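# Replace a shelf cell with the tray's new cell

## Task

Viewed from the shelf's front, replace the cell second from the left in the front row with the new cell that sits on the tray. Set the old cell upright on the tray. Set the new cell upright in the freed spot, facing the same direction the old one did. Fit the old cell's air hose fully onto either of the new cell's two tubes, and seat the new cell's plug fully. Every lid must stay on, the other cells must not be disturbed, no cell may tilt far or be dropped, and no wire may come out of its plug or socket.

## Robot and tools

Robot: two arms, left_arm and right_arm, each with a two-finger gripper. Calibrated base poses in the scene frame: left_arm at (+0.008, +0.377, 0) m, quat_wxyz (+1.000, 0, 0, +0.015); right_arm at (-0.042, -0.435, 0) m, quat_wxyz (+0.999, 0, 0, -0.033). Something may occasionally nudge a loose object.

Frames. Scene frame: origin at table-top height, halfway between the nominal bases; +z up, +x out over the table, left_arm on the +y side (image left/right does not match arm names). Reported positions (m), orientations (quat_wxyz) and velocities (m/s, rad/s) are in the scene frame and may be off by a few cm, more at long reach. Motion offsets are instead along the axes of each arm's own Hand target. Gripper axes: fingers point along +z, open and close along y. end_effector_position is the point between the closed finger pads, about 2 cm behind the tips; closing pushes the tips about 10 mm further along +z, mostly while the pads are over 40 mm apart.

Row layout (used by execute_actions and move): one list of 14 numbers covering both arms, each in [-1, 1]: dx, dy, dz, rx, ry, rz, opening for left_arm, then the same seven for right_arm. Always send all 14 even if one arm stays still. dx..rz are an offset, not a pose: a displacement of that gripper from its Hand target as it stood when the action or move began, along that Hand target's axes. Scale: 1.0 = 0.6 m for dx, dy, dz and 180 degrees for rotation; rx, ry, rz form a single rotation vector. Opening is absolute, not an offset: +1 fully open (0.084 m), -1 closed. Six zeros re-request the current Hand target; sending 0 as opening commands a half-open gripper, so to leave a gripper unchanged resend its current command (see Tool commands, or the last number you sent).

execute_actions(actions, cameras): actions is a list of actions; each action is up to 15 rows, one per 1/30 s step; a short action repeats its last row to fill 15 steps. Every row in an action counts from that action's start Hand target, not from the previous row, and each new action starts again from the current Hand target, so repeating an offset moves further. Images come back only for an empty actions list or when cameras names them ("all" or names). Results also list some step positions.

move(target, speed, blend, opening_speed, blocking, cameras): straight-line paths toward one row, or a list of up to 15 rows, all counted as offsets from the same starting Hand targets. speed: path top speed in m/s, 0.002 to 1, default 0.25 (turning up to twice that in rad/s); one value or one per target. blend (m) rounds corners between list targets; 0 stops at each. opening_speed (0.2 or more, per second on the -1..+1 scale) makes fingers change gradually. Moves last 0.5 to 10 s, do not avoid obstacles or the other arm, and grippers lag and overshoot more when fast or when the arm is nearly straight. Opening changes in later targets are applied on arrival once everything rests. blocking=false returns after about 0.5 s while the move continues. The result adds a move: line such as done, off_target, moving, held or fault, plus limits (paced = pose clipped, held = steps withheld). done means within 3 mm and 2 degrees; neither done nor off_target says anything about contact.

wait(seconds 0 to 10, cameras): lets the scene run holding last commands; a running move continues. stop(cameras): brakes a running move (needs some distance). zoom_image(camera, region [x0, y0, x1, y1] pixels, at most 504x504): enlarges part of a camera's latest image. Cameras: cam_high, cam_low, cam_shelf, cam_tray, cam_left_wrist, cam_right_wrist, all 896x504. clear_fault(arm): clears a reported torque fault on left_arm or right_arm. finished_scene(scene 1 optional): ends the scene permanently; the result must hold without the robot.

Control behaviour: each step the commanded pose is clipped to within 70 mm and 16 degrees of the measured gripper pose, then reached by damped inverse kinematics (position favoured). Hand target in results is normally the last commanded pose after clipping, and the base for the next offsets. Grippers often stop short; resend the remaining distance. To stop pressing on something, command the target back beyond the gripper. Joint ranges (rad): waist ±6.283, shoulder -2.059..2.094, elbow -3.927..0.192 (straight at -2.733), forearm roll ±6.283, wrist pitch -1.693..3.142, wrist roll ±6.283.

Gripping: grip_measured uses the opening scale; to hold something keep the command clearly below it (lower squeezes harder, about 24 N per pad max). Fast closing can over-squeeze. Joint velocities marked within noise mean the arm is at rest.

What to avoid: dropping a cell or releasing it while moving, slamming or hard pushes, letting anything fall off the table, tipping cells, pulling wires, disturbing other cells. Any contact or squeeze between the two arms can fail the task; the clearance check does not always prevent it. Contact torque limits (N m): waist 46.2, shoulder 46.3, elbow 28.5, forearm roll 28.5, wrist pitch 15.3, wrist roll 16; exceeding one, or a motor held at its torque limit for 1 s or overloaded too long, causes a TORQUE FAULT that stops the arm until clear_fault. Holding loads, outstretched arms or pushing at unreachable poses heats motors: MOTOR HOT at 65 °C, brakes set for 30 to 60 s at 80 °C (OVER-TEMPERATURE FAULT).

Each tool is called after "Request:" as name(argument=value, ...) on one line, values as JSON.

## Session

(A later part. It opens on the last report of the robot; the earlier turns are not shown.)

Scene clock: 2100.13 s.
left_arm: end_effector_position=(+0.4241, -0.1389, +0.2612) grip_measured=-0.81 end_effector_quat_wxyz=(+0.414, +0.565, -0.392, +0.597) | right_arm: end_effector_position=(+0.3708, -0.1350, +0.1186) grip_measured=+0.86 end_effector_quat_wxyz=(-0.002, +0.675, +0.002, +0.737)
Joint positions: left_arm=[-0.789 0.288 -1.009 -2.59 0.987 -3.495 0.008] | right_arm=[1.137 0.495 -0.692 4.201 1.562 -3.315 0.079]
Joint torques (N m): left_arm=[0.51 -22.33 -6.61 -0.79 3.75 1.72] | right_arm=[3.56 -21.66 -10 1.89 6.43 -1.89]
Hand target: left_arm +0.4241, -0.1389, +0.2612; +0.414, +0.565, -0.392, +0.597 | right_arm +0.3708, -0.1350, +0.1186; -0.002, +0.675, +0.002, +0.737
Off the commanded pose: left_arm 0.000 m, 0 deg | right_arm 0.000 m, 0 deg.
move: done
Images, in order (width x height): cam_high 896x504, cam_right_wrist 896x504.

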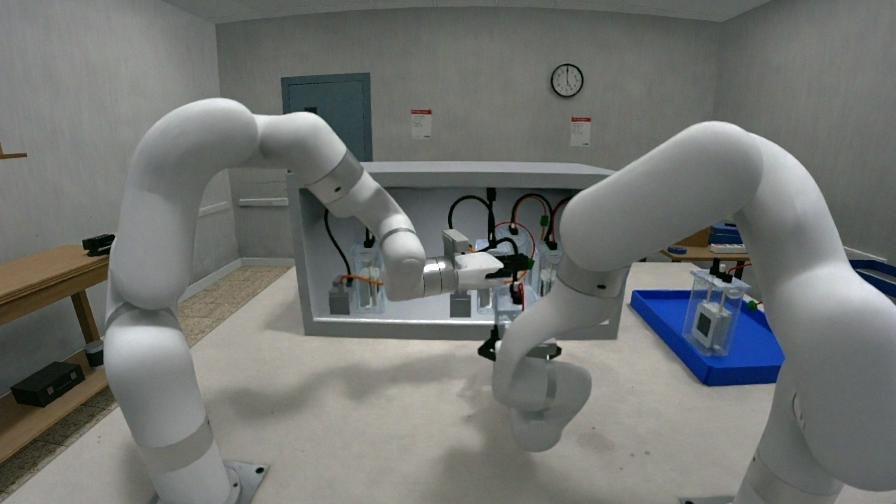

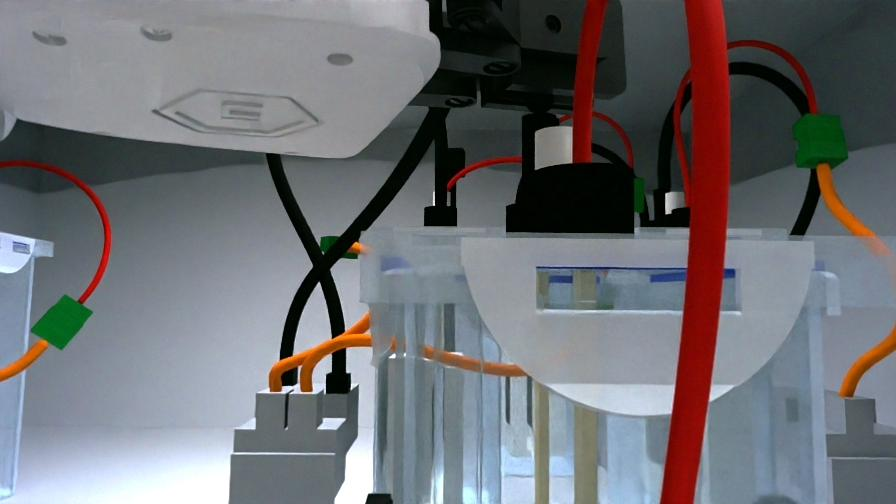

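Request:
move(target=[[-0.004,0,-0.0,0,0,0,-1,0,0,0,0,0,0,-1]], speed=0.01, cameras=["cam_right_wrist"])

Request:
zoom_image(camera="cam_right_wrist", region=[480, 40, 620, 240])

Scene clock: 2104.73 s.
left_arm: end_effector_position=(+0.4241, -0.1390, +0.2588) grip_measured=-0.81 end_effector_quat_wxyz=(+0.414, +0.565, -0.392, +0.597) | right_arm: end_effector_position=(+0.3708, -0.1350, +0.1186) grip_measured=+0.86 end_effector_quat_wxyz=(-0.002, +0.675, +0.002, +0.737)
Joint positions: left_arm=[-0.789 0.293 -1.008 -2.591 0.992 -3.492 0.008] | right_arm=[1.137 0.495 -0.692 4.201 1.562 -3.315 0.079]
Joint torques (N m): left_arm=[-0.69 -21.16 -5.59 -0.24 3.43 1.69] | right_arm=[3.38 -21.58 -11.37 1.01 5.89 -1.96]
Hand target: left_arm +0.4241, -0.1390, +0.2588; +0.414, +0.565, -0.392, +0.597 | right_arm +0.3708, -0.1350, +0.1186; -0.002, +0.675, +0.002, +0.737
Off the commanded pose: left_arm 0.000 m, 0 deg | right_arm 0.000 m, 0 deg.
move: done
Images, in order (width x height): cam_right_wrist 896x504.

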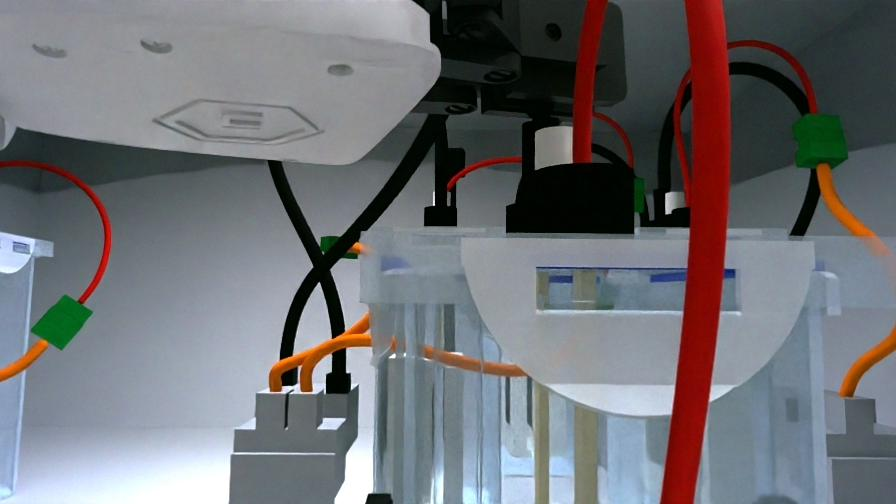

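Scaled by 2.520 from the camera's 896x504 image, which has a finer 1280x720 frame.

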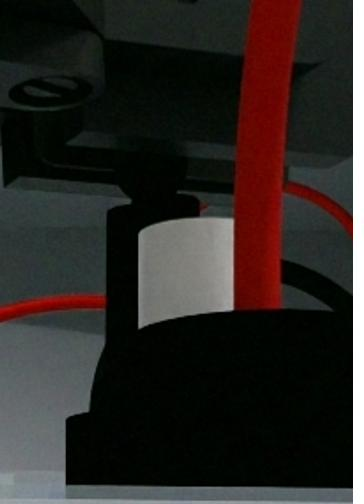

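Request:
move(target=[[-0.0033,0,-0.0,0,0,0,-1,0,0,0,0,0,0,-1]], speed=0.01, cameras=["cam_right_wrist"])

Request:
zoom_image(camera="cam_right_wrist", region=[480, 40, 620, 240])

Scene clock: 2109.40 s.
left_arm: end_effector_position=(+0.4242, -0.1391, +0.2569) grip_measured=-0.81 end_effector_quat_wxyz=(+0.414, +0.565, -0.392, +0.597) | right_arm: end_effector_position=(+0.3708, -0.1350, +0.1186) grip_measured=+0.86 end_effector_quat_wxyz=(-0.002, +0.675, +0.002, +0.737)
Joint positions: left_arm=[-0.789 0.297 -1.008 -2.592 0.996 -3.489 0.008] | right_arm=[1.137 0.495 -0.692 4.201 1.562 -3.315 0.079]
Joint torques (N m): left_arm=[-1.95 -19.82 -4.64 0.39 3.46 1.7] | right_arm=[3.2 -21.87 -12.48 0.06 5.47 -1.96]
Hand target: left_arm +0.4242, -0.1391, +0.2568; +0.414, +0.565, -0.392, +0.597 | right_arm +0.3708, -0.1350, +0.1186; -0.002, +0.675, +0.002, +0.737
Off the commanded pose: left_arm 0.000 m, 0 deg | right_arm 0.000 m, 0 deg.
move: done
Images, in order (width x height): cam_right_wrist 896x504.

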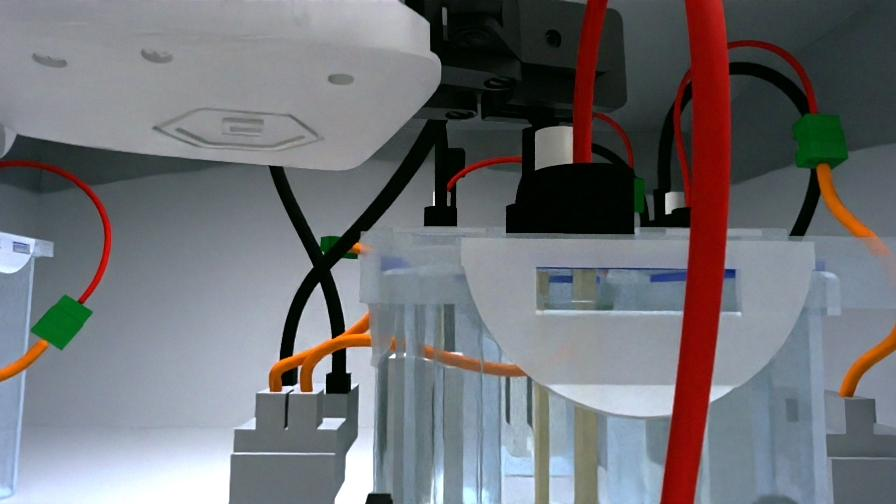

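Scaled by 2.520 from the camera's 896x504 image, which has a finer 1280x720 frame.

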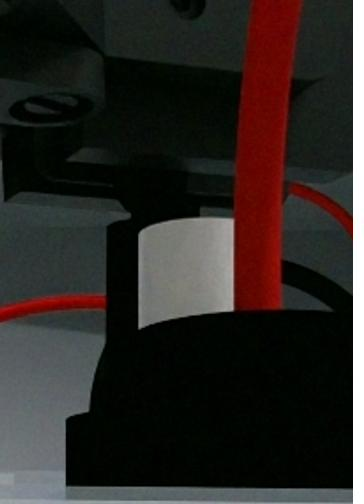

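Request:
move(target=[[-0.0033,0,-0.0,0,0,0,-1,0,0,0,0,0,0,-1]], speed=0.01, cameras=["cam_right_wrist","cam_tray"])

Request:
zoom_image(camera="cam_right_wrist", region=[480, 40, 620, 240])

Request:
zoom_image(camera="cam_tray", region=[0, 250, 40, 300])

Scene clock: 2114.07 s.
left_arm: end_effector_position=(+0.4242, -0.1392, +0.2549) grip_measured=-0.81 end_effector_quat_wxyz=(+0.414, +0.565, -0.392, +0.597) | right_arm: end_effector_position=(+0.3708, -0.1350, +0.1186) grip_measured=+0.86 end_effector_quat_wxyz=(-0.002, +0.675, +0.002, +0.737)
Joint positions: left_arm=[-0.788 0.302 -1.008 -2.594 1 -3.486 0.008] | right_arm=[1.137 0.495 -0.692 4.201 1.562 -3.315 0.079]
Joint torques (N m): left_arm=[-2.63 -14.91 -3.68 1.22 1.98 1.65] | right_arm=[2.39 -21.77 -13.69 -1.13 5.17 -1.97]
Hand target: left_arm +0.4242, -0.1392, +0.2548; +0.414, +0.565, -0.392, +0.597 | right_arm +0.3708, -0.1350, +0.1186; -0.002, +0.675, +0.002, +0.737
Off the commanded pose: left_arm 0.000 m, 0 deg | right_arm 0.000 m, 0 deg.
move: done
Images, in order (width x height): cam_tray 896x504, cam_right_wrist 896x504.

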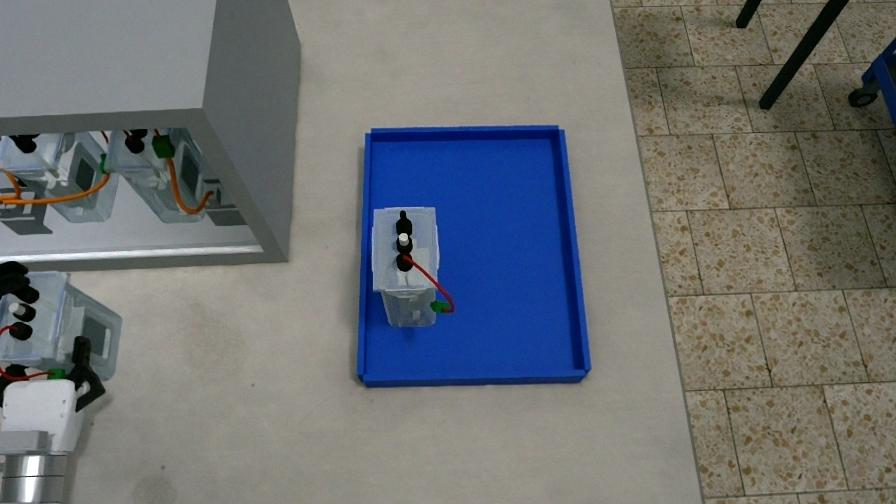

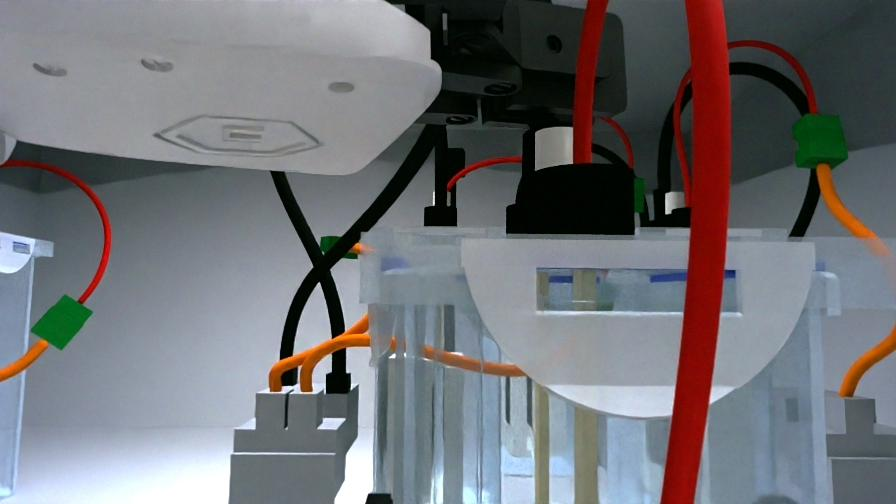

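Scaled by 2.520 from the camera's 896x504 image, which has a finer 1280x720 frame.

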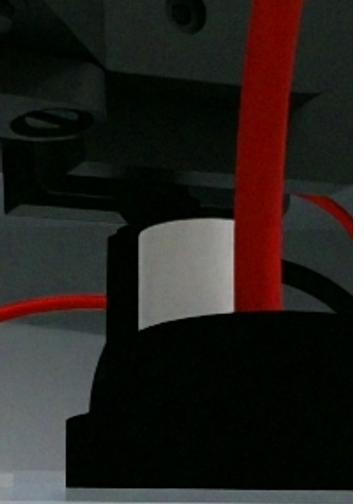

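Scaled by 10.080 from the camera's 896x504 image, which has a finer 1280x720 frame.

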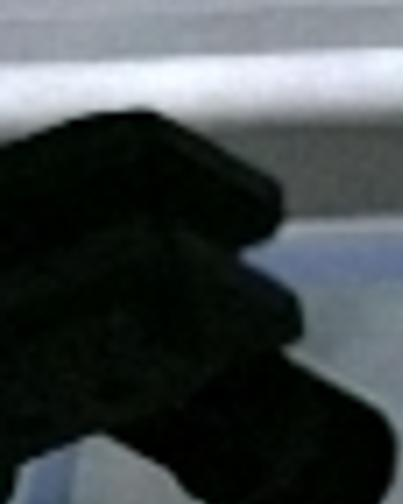

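Request:
move(target=[[0,0,-0.0,0,0,0,-0.55,0,0,0,0,0,0,-1]], opening_speed=0.4, cameras=["cam_right_wrist","cam_tray"])

Request:
zoom_image(camera="cam_right_wrist", region=[480, 40, 620, 240])

Scene clock: 2122.20 s.
left_arm: end_effector_position=(+0.4242, -0.1392, +0.2547) grip_measured=-0.57 end_effector_quat_wxyz=(+0.414, +0.565, -0.392, +0.597) | right_arm: end_effector_position=(+0.3708, -0.1350, +0.1186) grip_measured=+0.86 end_effector_quat_wxyz=(-0.002, +0.675, +0.002, +0.737)
Joint positions: left_arm=[-0.788 0.302 -1.008 -2.594 1 -3.486 0.019] | right_arm=[1.137 0.495 -0.692 4.201 1.562 -3.315 0.079]
Joint torques (N m): left_arm=[-3.41 -47.5 -18.94 2.1 5.15 1.66] | right_arm=[1.75 -21.54 -9.73 -2.16 4.6 -1.92]
Hand target: left_arm +0.4242, -0.1392, +0.2548; +0.414, +0.565, -0.392, +0.597 | right_arm +0.3708, -0.1350, +0.1186; -0.002, +0.675, +0.002, +0.737
Off the commanded pose: left_arm 0.000 m, 0 deg | right_arm 0.000 m, 0 deg.
move: done
Images, in order (width x height): cam_tray 896x504, cam_right_wrist 896x504.

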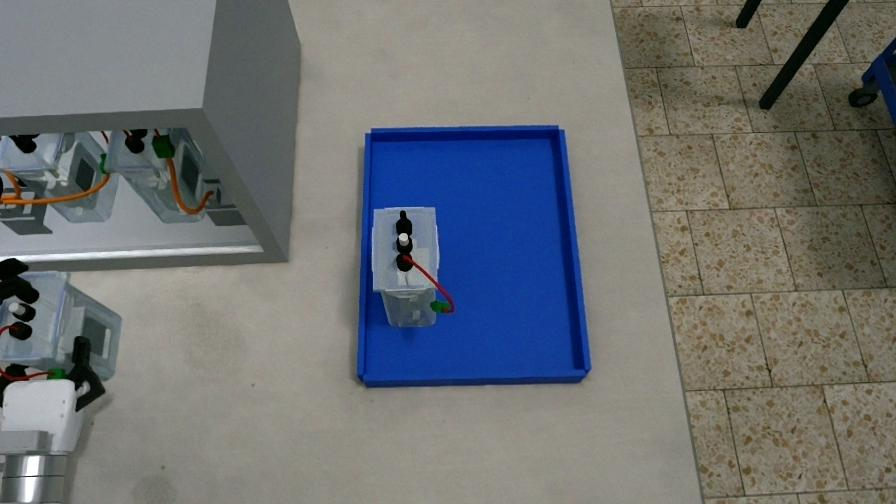

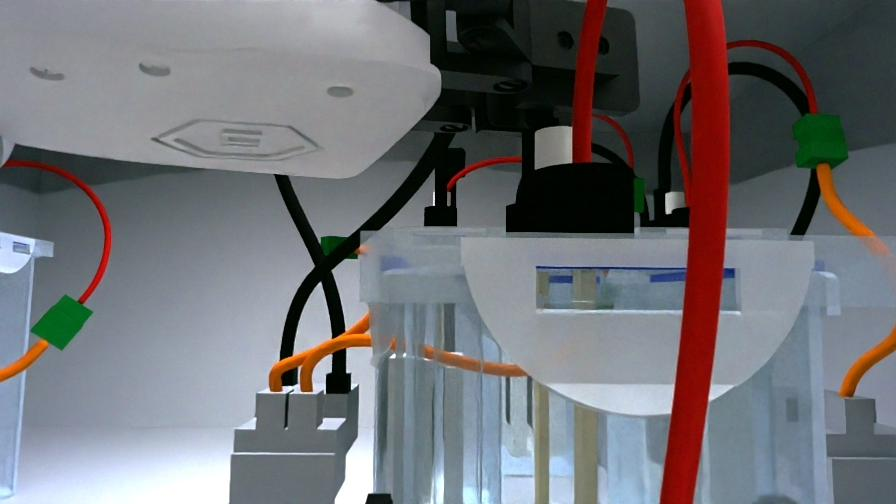

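Scaled by 2.520 from the camera's 896x504 image, which has a finer 1280x720 frame.

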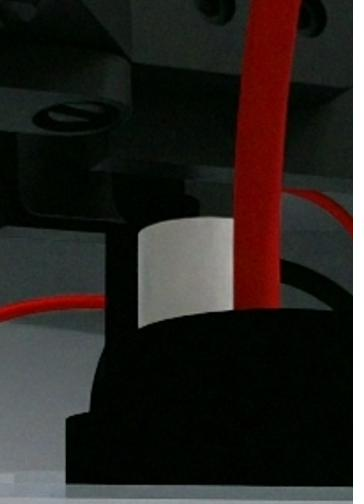

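Request:
move(target=[[0.004,0,-0.1,0,0,0,-0.55,0,0,0,0,0,0,-1]], speed=0.04, cameras=["cam_right_wrist","cam_tray","cam_high","cam_shelf","cam_left_wrist"])

Request:
zoom_image(camera="cam_right_wrist", region=[480, 40, 620, 240])

Request:
zoom_image(camera="cam_tray", region=[0, 250, 40, 300])

Scene clock: 2131.97 s.
left_arm: end_effector_position=(+0.4031, -0.0830, +0.2539) grip_measured=-0.57 end_effector_quat_wxyz=(+0.414, +0.565, -0.392, +0.597) | right_arm: end_effector_position=(+0.3708, -0.1350, +0.1185) grip_measured=+0.86 end_effector_quat_wxyz=(-0.002, +0.675, +0.002, +0.737)
Joint positions: left_arm=[-0.716 0.156 -0.796 -2.536 1.08 -3.489 0.019] | right_arm=[1.137 0.495 -0.692 4.201 1.562 -3.315 0.079]
Joint torques (N m): left_arm=[4.7 -41.71 -10.81 2.5 4.96 -1.97] | right_arm=[1.35 -21.69 -8.36 -3.39 4.67 -1.96]
Hand target: left_arm +0.4031, -0.0830, +0.2539; +0.414, +0.565, -0.392, +0.597 | right_arm +0.3708, -0.1350, +0.1186; -0.002, +0.675, +0.002, +0.737
Off the commanded pose: left_arm 0.000 m, 0 deg | right_arm 0.000 m, 0 deg.
move: done
Images, in order (width x height): cam_high 896x504, cam_shelf 896x504, cam_tray 896x504, cam_left_wrist 896x504, cam_right_wrist 896x504.

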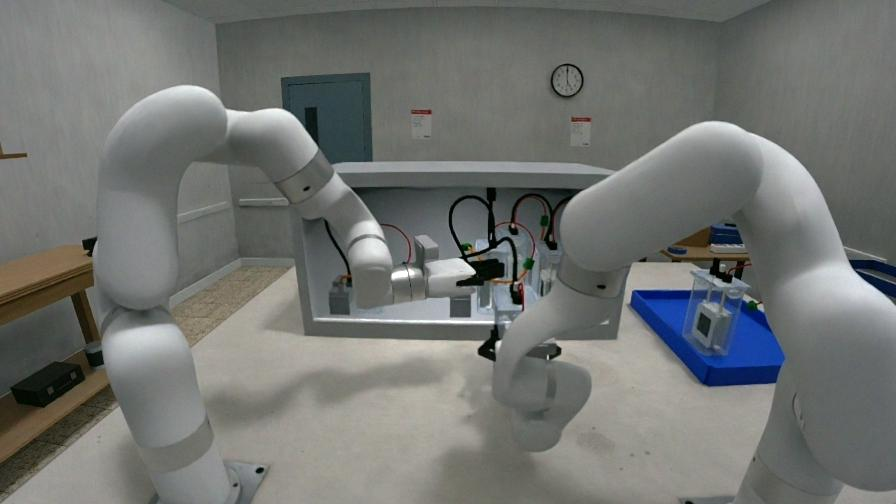

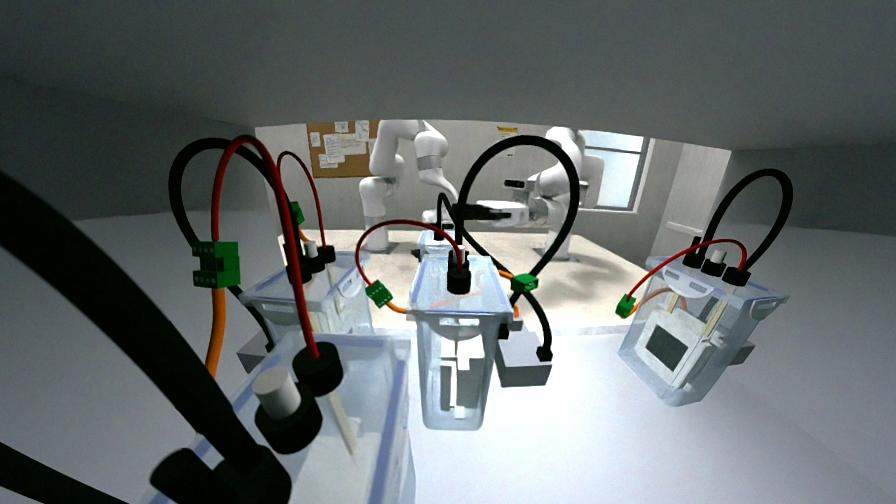

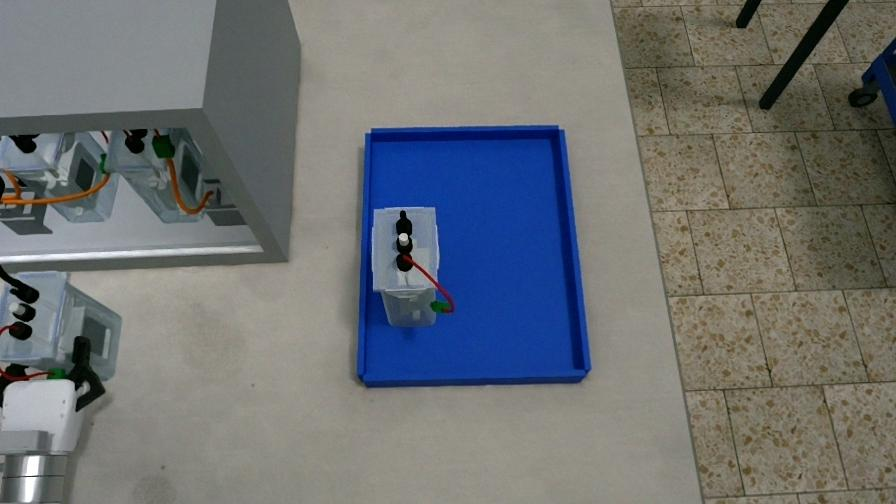

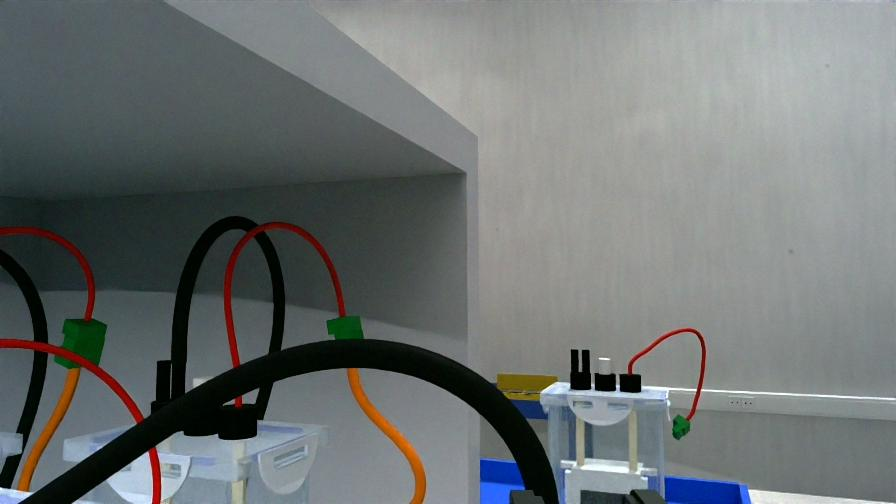

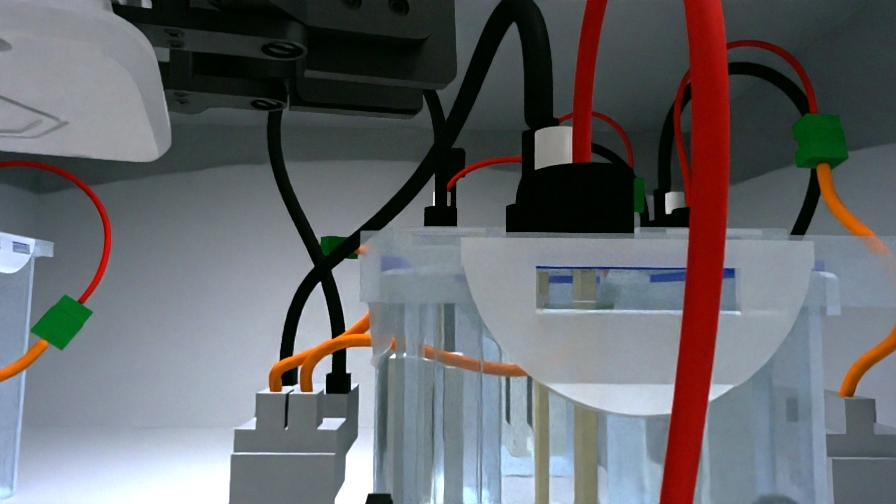

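Scaled by 2.520 from the camera's 896x504 image, which has a finer 1280x720 frame.

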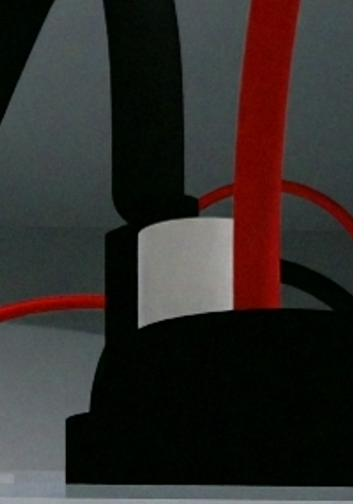

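Scaled by 10.080 from the camera's 896x504 image, which has a finer 1280x720 frame.

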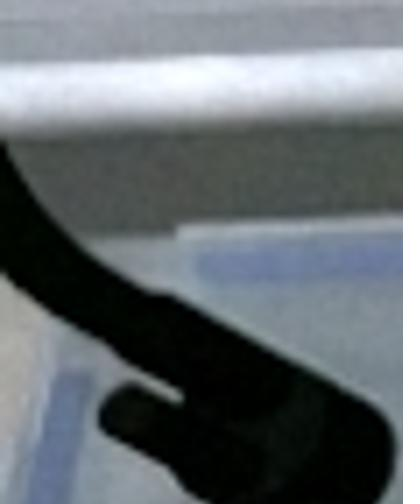

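Request:
move(target=[[0.0,0,-0.2,0,0,0,-0.5,0,0,0,0,0,0,-1],[0.12,0,-0.35,0,0,0,1,0,0,0,0,0,0,-1]], speed=0.1, blend=[0.03,0], cameras=["cam_high"])

Scene clock: 2142.50 s.
left_arm: end_effector_position=(+0.3281, +0.1170, +0.3143) grip_measured=+1.00 end_effector_quat_wxyz=(+0.414, +0.565, -0.392, +0.597) | right_arm: end_effector_position=(+0.3708, -0.1350, +0.1185) grip_measured=+0.86 end_effector_quat_wxyz=(-0.002, +0.675, +0.002, +0.737)
Joint positions: left_arm=[-0.243 -0.599 -0.227 -2.021 1.203 -3.867 0.084] | right_arm=[1.137 0.495 -0.692 4.201 1.562 -3.315 0.079]
Joint torques (N m): left_arm=[4.57 -19.67 -12.59 1.53 4.33 -1.99] | right_arm=[0.37 -21.62 -8.58 -4.92 6.52 -1.88]
Hand target: left_arm +0.3281, +0.1170, +0.3143; +0.414, +0.565, -0.392, +0.597 | right_arm +0.3708, -0.1350, +0.1186; -0.002, +0.675, +0.002, +0.737
Off the commanded pose: left_arm 0.000 m, 0 deg | right_arm 0.000 m, 0 deg.
move: done
Images, in order (width x height): cam_high 896x504.

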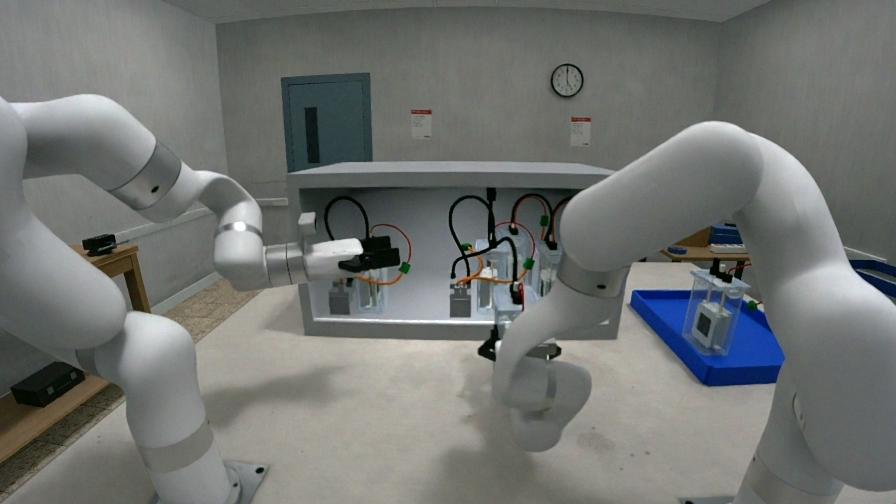

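Request:
move(target=[[0,0,-0.0,0,0,0,1,0.025,0,0.0,0,0,0,-1],[0,0,-0.0,0,0,0,1,0.025,-0.15,0.0,0,0,0,-1],[0,0,-0.0,0,0,0,1,0.0,-0.15,-0.002,0,0,0,-1]], speed=[0.05,0.08,0.03])

Request:
move(target=[0,0,-0.0,0,0,0,1,-0.0033,0,-0.0003,0,0,0,-1], speed=0.015)

Scene clock: 2147.93 s.
left_arm: end_effector_position=(+0.3281, +0.1170, +0.3143) grip_measured=+1.00 end_effector_quat_wxyz=(+0.414, +0.565, -0.392, +0.597) | right_arm: end_effector_position=(+0.3692, -0.0450, +0.1186) grip_measured=+0.86 end_effector_quat_wxyz=(-0.002, +0.675, +0.002, +0.738)
Joint positions: left_arm=[-0.243 -0.599 -0.227 -2.021 1.203 -3.867 0.084] | right_arm=[1.237 0.627 -0.964 4.301 1.524 -3.452 0.079]
Joint torques (N m): left_arm=[1.25 -19.14 -14.85 1 3.83 -1.94] | right_arm=[4.62 -23.16 -13.75 1.81 4.84 2.21]
Hand target: left_arm +0.3281, +0.1170, +0.3143; +0.414, +0.565, -0.392, +0.597 | right_arm +0.3691, -0.0450, +0.1183; -0.002, +0.675, +0.002, +0.737
Off the commanded pose: left_arm 0.000 m, 0 deg | right_arm 0.000 m, 0 deg.
move: done

Scene clock: 2148.63 s.
left_arm: end_effector_position=(+0.3281, +0.1170, +0.3143) grip_measured=+1.00 end_effector_quat_wxyz=(+0.414, +0.565, -0.392, +0.597) | right_arm: end_effector_position=(+0.3692, -0.0450, +0.1167) grip_measured=+0.86 end_effector_quat_wxyz=(-0.002, +0.675, +0.002, +0.738)
Joint positions: left_arm=[-0.243 -0.599 -0.227 -2.021 1.203 -3.867 0.084] | right_arm=[1.237 0.633 -0.967 4.301 1.526 -3.449 0.079]
Joint torques (N m): left_arm=[1.15 -18.88 -15.31 0.86 3.69 -1.94] | right_arm=[8.77 -4.24 -4.08 2.87 -7.86 2.13]
Hand target: left_arm +0.3281, +0.1170, +0.3143; +0.414, +0.565, -0.392, +0.597 | right_arm +0.3691, -0.0450, +0.1164; -0.002, +0.675, +0.002, +0.737
Off the commanded pose: left_arm 0.000 m, 0 deg | right_arm 0.000 m, 0 deg.
move: done

Request:
move(target=[0,0,-0.0,0,0,0,1,0,0.0,0,0.0,0,0,1], opening_speed=0.4)

Request:
move(target=[[0,0,-0.0,0,0,0,1,0.018,0.0,-0.19,0.0,0,0,1],[0,0,-0.0,0,0,0,1,0.4,0.05,-0.16,0.0,-0.028,0,1],[0,0,-0.0,0,0,0,1,0.4,0.5,0.03,0.0,-0.028,0,1]], speed=[0.06,0.2,0.2], blend=[0.01,0.03,0], cameras=["cam_high","cam_low"])

Scene clock: 2157.30 s.
left_arm: end_effector_position=(+0.3281, +0.1170, +0.3143) grip_measured=+1.00 end_effector_quat_wxyz=(+0.414, +0.565, -0.392, +0.597) | right_arm: end_effector_position=(+0.3691, -0.0450, +0.1163) grip_measured=+1.00 end_effector_quat_wxyz=(-0.002, +0.676, +0.002, +0.737)
Joint positions: left_arm=[-0.243 -0.599 -0.227 -2.021 1.203 -3.867 0.084] | right_arm=[1.237 0.633 -0.967 4.301 1.525 -3.449 0.084]
Joint torques (N m): left_arm=[-3.43 -18.31 -18.03 -0.08 2.84 -1.76] | right_arm=[-4.18 -30.4 -12.05 2.81 4.2 1.87]
Hand target: left_arm +0.3281, +0.1170, +0.3143; +0.414, +0.565, -0.392, +0.597 | right_arm +0.3691, -0.0450, +0.1164; -0.002, +0.675, +0.002, +0.737
Off the commanded pose: left_arm 0.000 m, 0 deg | right_arm 0.000 m, 0 deg.
move: done

Scene clock: 2162.60 s.
left_arm: end_effector_position=(+0.3281, +0.1170, +0.3143) grip_measured=+1.00 end_effector_quat_wxyz=(+0.414, +0.565, -0.392, +0.597) | right_arm: end_effector_position=(+0.3677, -0.3447, +0.3574) grip_measured=+1.00 end_effector_quat_wxyz=(-0.002, +0.707, +0.002, +0.707)
Joint positions: left_arm=[-0.243 -0.599 -0.227 -2.021 1.203 -3.867 0.084] | right_arm=[0.364 -0.847 -0.29 3.765 0.518 -3.701 0.084]
Joint torques (N m): left_arm=[-3.78 -17.77 -18.01 -0.61 2.19 -1.72] | right_arm=[-4.41 0.52 -18.58 -3.2 0.8 2.1]
Hand target: left_arm +0.3281, +0.1170, +0.3143; +0.414, +0.565, -0.392, +0.597 | right_arm +0.3677, -0.3447, +0.3574; -0.002, +0.707, +0.002, +0.707
Off the commanded pose: left_arm 0.000 m, 0 deg | right_arm 0.000 m, 0 deg.
move: done
Images, in order (width x height): cam_high 896x504, cam_low 896x504.

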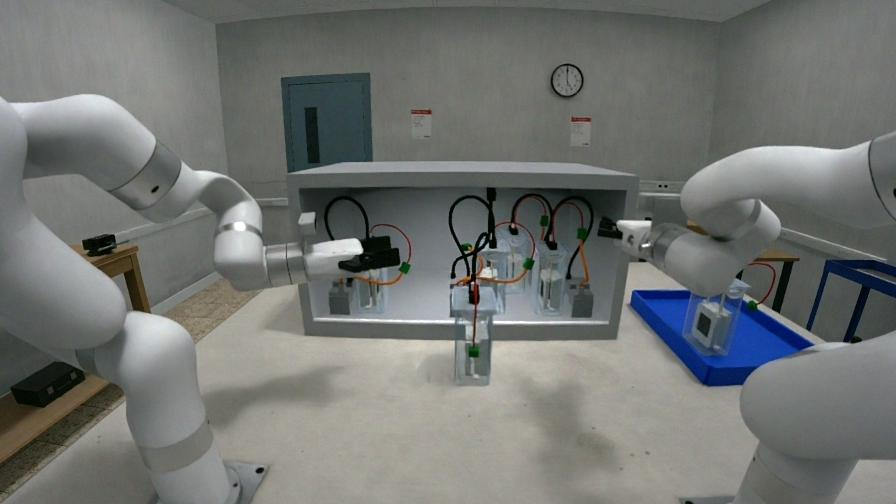

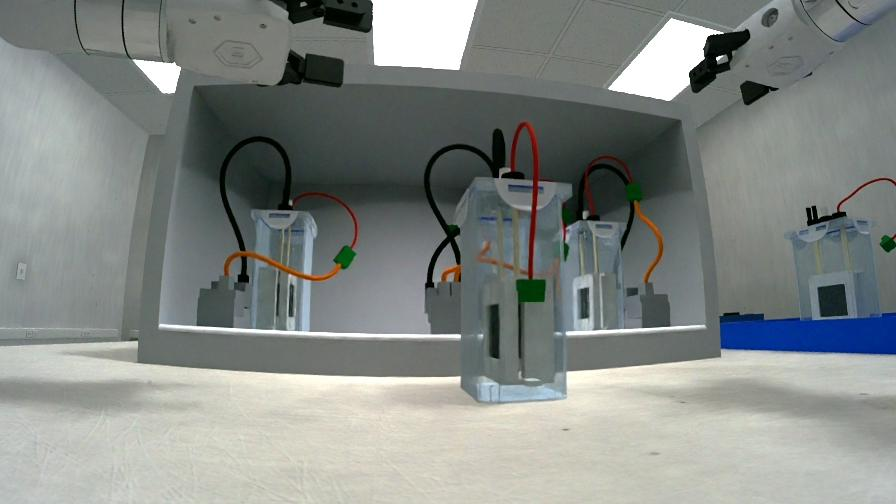

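Request:
move(target=[0,0,-0.0,0,0,0,1,-0.2,-0.23,0.08,0.17,0,0,1], speed=0.2, cameras=["cam_high","cam_right_wrist"])

Request:
zoom_image(camera="cam_right_wrist", region=[200, 100, 700, 400])

Scene clock: 2172.67 s.
left_arm: end_effector_position=(+0.3281, +0.1170, +0.3143) grip_measured=+1.00 end_effector_quat_wxyz=(+0.414, +0.565, -0.392, +0.597) | right_arm: end_effector_position=(+0.4149, -0.2066, +0.2372) grip_measured=+1.00 end_effector_quat_wxyz=(-0.188, +0.682, +0.189, +0.681)
Joint positions: left_arm=[-0.243 -0.599 -0.227 -2.021 1.203 -3.867 0.084] | right_arm=[0.48 -0.163 -0.42 2.992 0.992 -3.06 0.084]
Joint torques (N m): left_arm=[-3.57 -17.04 -18.12 -1.27 1.6 -1.68] | right_arm=[-4.58 -9.24 -15.08 -3.66 4.18 2.33]
Hand target: left_arm +0.3281, +0.1170, +0.3143; +0.414, +0.565, -0.392, +0.597 | right_arm +0.4149, -0.2066, +0.2372; -0.188, +0.682, +0.189, +0.681
Off the commanded pose: left_arm 0.000 m, 0 deg | right_arm 0.000 m, 0 deg.
move: done
Images, in order (width x height): cam_high 896x504, cam_right_wrist 896x504.

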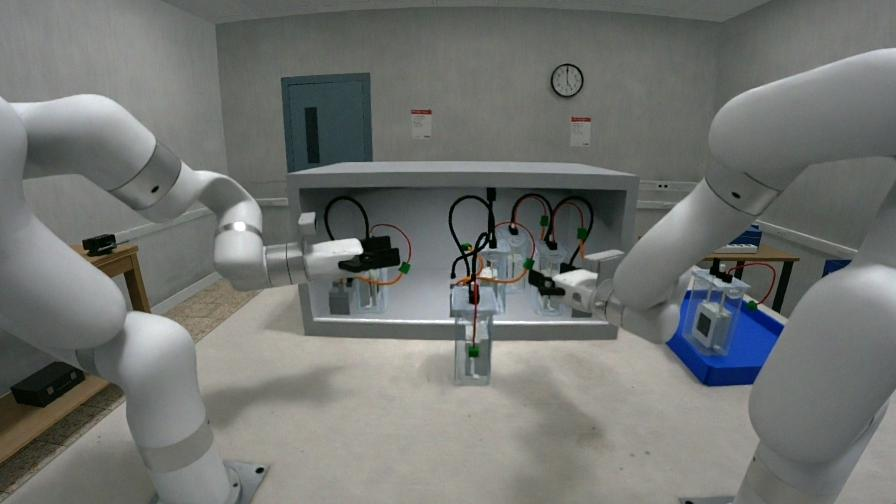

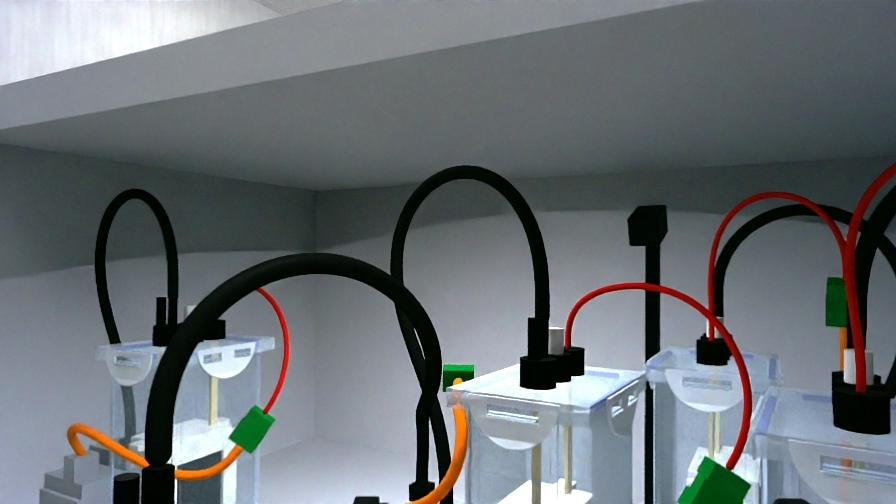

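Scaled by 1.008 from the camera's 896x504 image, which has a finer 1280x720 frame.

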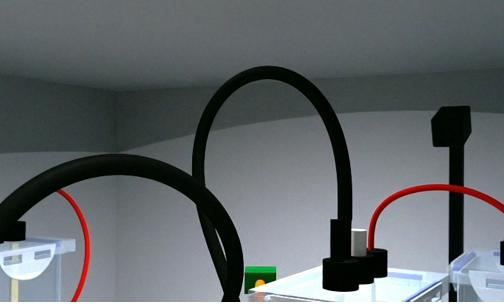

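Request:
move(target=[0,0,-0.0,0,0,0,1,-0.12,-0.02,0.07,0.0,0,0,0.4], speed=0.15, cameras=["cam_shelf","cam_right_wrist"])

Request:
zoom_image(camera="cam_right_wrist", region=[300, 150, 600, 400])

Request:
zoom_image(camera="cam_shelf", region=[440, 220, 600, 340])

Scene clock: 2176.90 s.
left_arm: end_effector_position=(+0.3281, +0.1170, +0.3143) grip_measured=+1.00 end_effector_quat_wxyz=(+0.414, +0.565, -0.392, +0.597) | right_arm: end_effector_position=(+0.4447, -0.1748, +0.1651) grip_measured=+0.39 end_effector_quat_wxyz=(-0.188, +0.682, +0.189, +0.681)
Joint positions: left_arm=[-0.243 -0.599 -0.227 -2.021 1.203 -3.867 0.084] | right_arm=[0.524 0.199 -0.555 3.055 1.215 -3.112 0.061]
Joint torques (N m): left_arm=[-3.9 -16.79 -17.96 -1.59 1.21 -1.56] | right_arm=[4.24 -14.36 -12.81 3.95 4.21 -2.22]
Hand target: left_arm +0.3281, +0.1170, +0.3143; +0.414, +0.565, -0.392, +0.597 | right_arm +0.4447, -0.1748, +0.1651; -0.188, +0.682, +0.189, +0.681
Off the commanded pose: left_arm 0.000 m, 0 deg | right_arm 0.000 m, 0 deg.
move: done
Images, in order (width x height): cam_shelf 896x504, cam_right_wrist 896x504.

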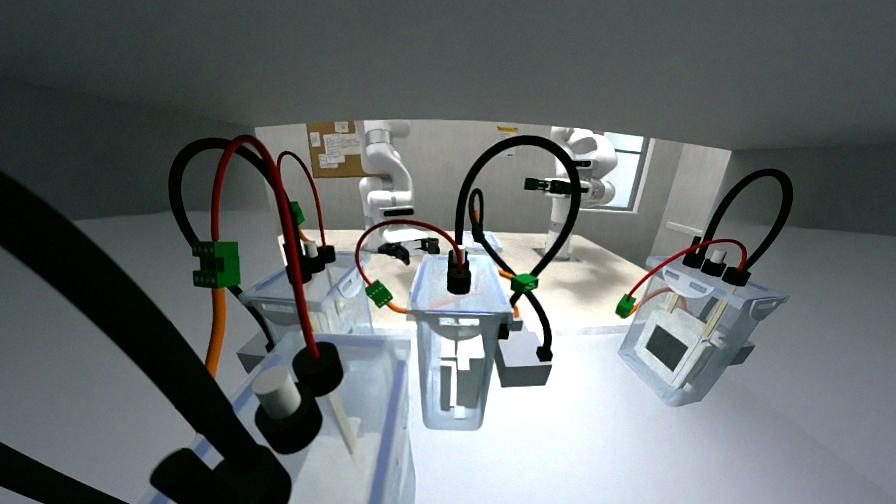

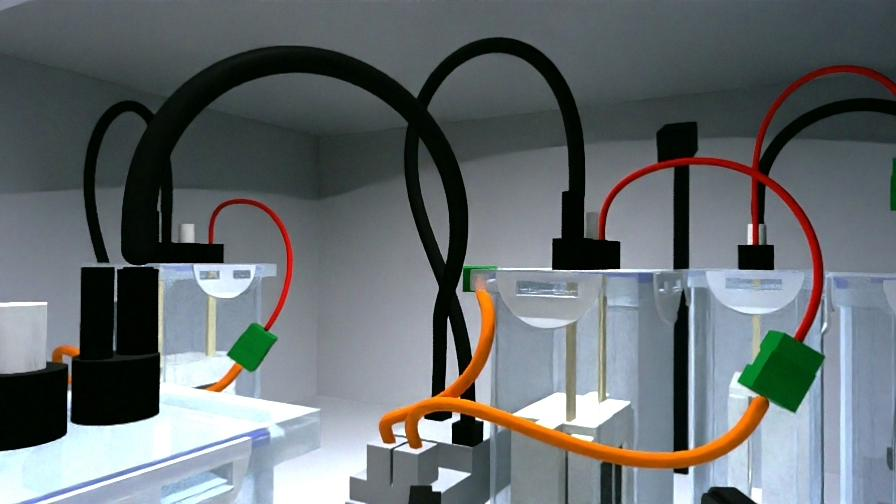

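Scaled by 1.680 from the camera's 896x504 image, which has a finer 1280x720 frame.

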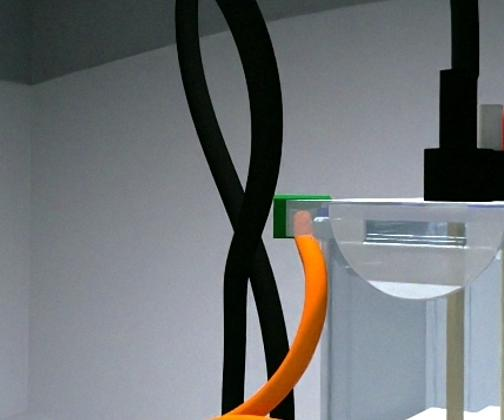

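Scaled by 3.150 from the camera's 896x504 image, which has a finer 1280x720 frame.

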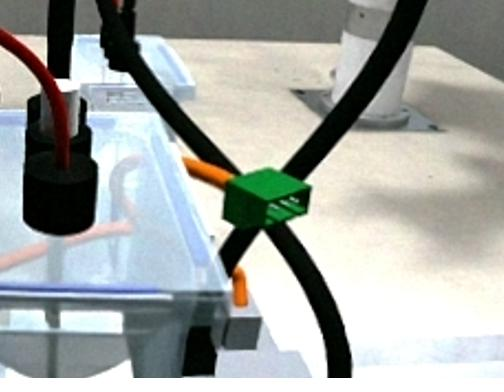

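Request:
move(target=[[-0.02,0.23,0.21,0.386,0,0,1,0,0.2,-0.1,0,0,0,1]], speed=0.3, cameras=["cam_high","cam_left_wrist"])

Scene clock: 2199.23 s.
left_arm: end_effector_position=(+0.2433, -0.0498, +0.3092) grip_measured=+1.00 end_effector_quat_wxyz=(+0.018, +0.700, +0.018, +0.714) | right_arm: end_effector_position=(+0.4549, -0.3086, +0.1653) grip_measured=+1.00 end_effector_quat_wxyz=(-0.188, +0.682, +0.189, +0.681)
Joint positions: left_arm=[-1.647 0.084 -0.867 -4.731 1.618 -2.41 0.084] | right_arm=[0.094 0.142 -0.463 2.608 1.291 -2.981 0.084]
Joint torques (N m): left_arm=[-4.38 -21.84 -18.33 -0.87 4.29 1.99] | right_arm=[-4.38 -12.44 -11.97 -3.57 4.24 2.16]
Hand target: left_arm +0.2433, -0.0499, +0.3091; +0.018, +0.700, +0.018, +0.714 | right_arm +0.4549, -0.3086, +0.1653; -0.188, +0.682, +0.189, +0.681
Off the commanded pose: left_arm 0.000 m, 0 deg | right_arm 0.000 m, 0 deg.
move: done
Images, in order (width x height): cam_high 896x504, cam_left_wrist 896x504.

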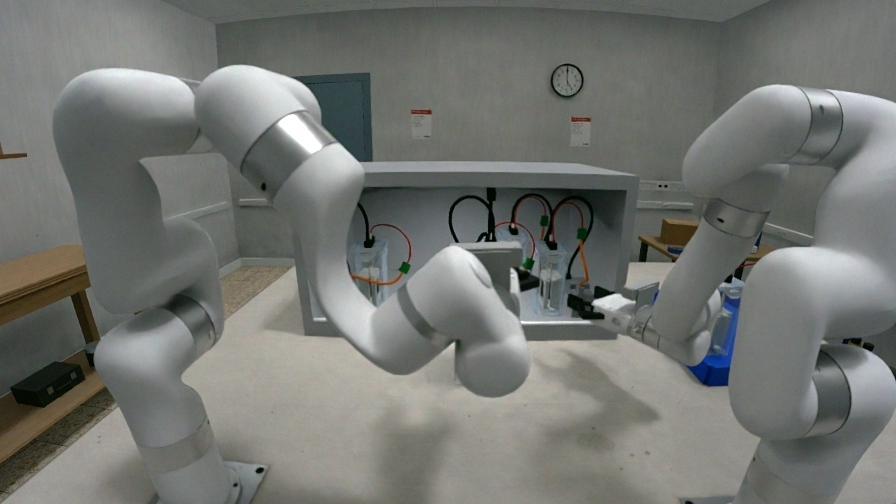

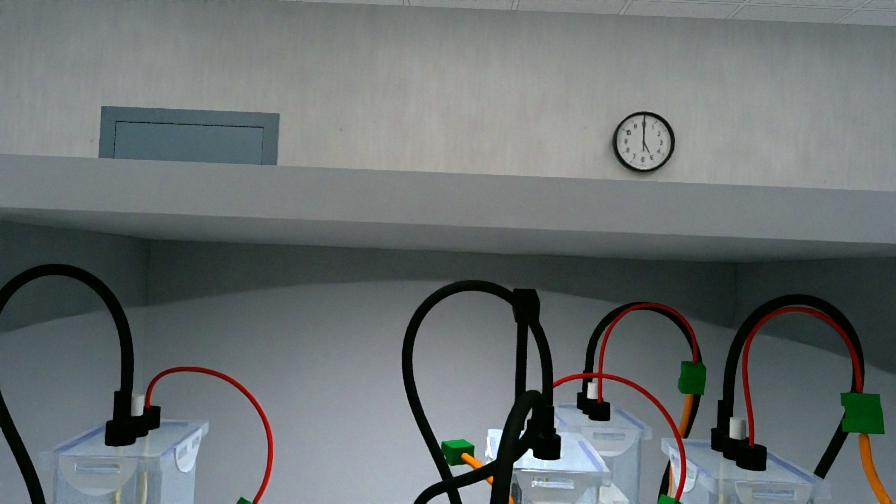

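Request:
move(target=[[-0.321,0,0,0,-0.006,0.0162,1,0,0,0,0,0,0,1]], speed=0.2, cameras=["cam_high","cam_left_wrist"])

Scene clock: 2206.33 s.
left_arm: end_effector_position=(+0.2471, -0.0598, +0.1168) grip_measured=+1.00 end_effector_quat_wxyz=(+0.000, +0.707, +0.000, +0.707) | right_arm: end_effector_position=(+0.4549, -0.3086, +0.1653) grip_measured=+1.00 end_effector_quat_wxyz=(-0.188, +0.682, +0.189, +0.681)
Joint positions: left_arm=[-1.631 0.595 -0.992 -4.74 1.583 -2.745 0.084] | right_arm=[0.094 0.142 -0.463 2.608 1.291 -2.981 0.084]
Joint torques (N m): left_arm=[4.89 -30.1 -13.77 3.93 4.77 -2.04] | right_arm=[-4.35 -12.68 -12.03 -3.42 4.1 2.25]
Hand target: left_arm +0.2471, -0.0597, +0.1168; +0.000, +0.707, +0.000, +0.707 | right_arm +0.4549, -0.3086, +0.1653; -0.188, +0.682, +0.189, +0.681
Off the commanded pose: left_arm 0.000 m, 0 deg | right_arm 0.000 m, 0 deg.
move: done
Images, in order (width x height): cam_high 896x504, cam_left_wrist 896x504.

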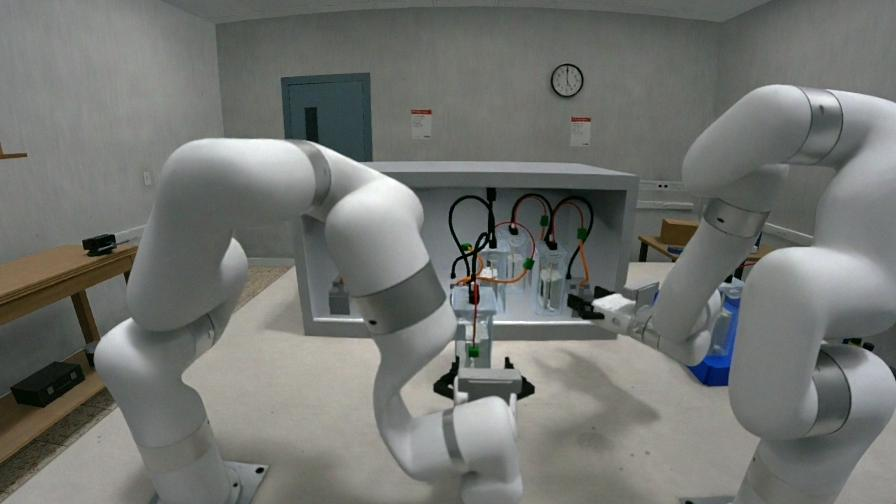

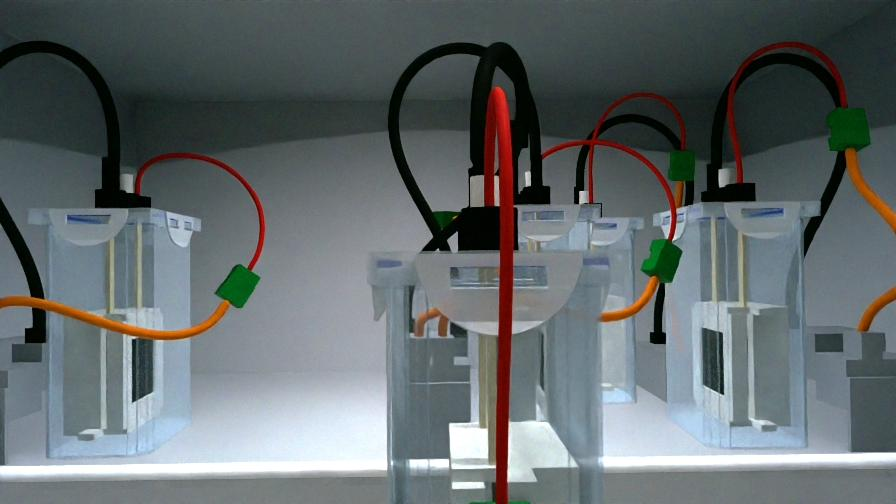

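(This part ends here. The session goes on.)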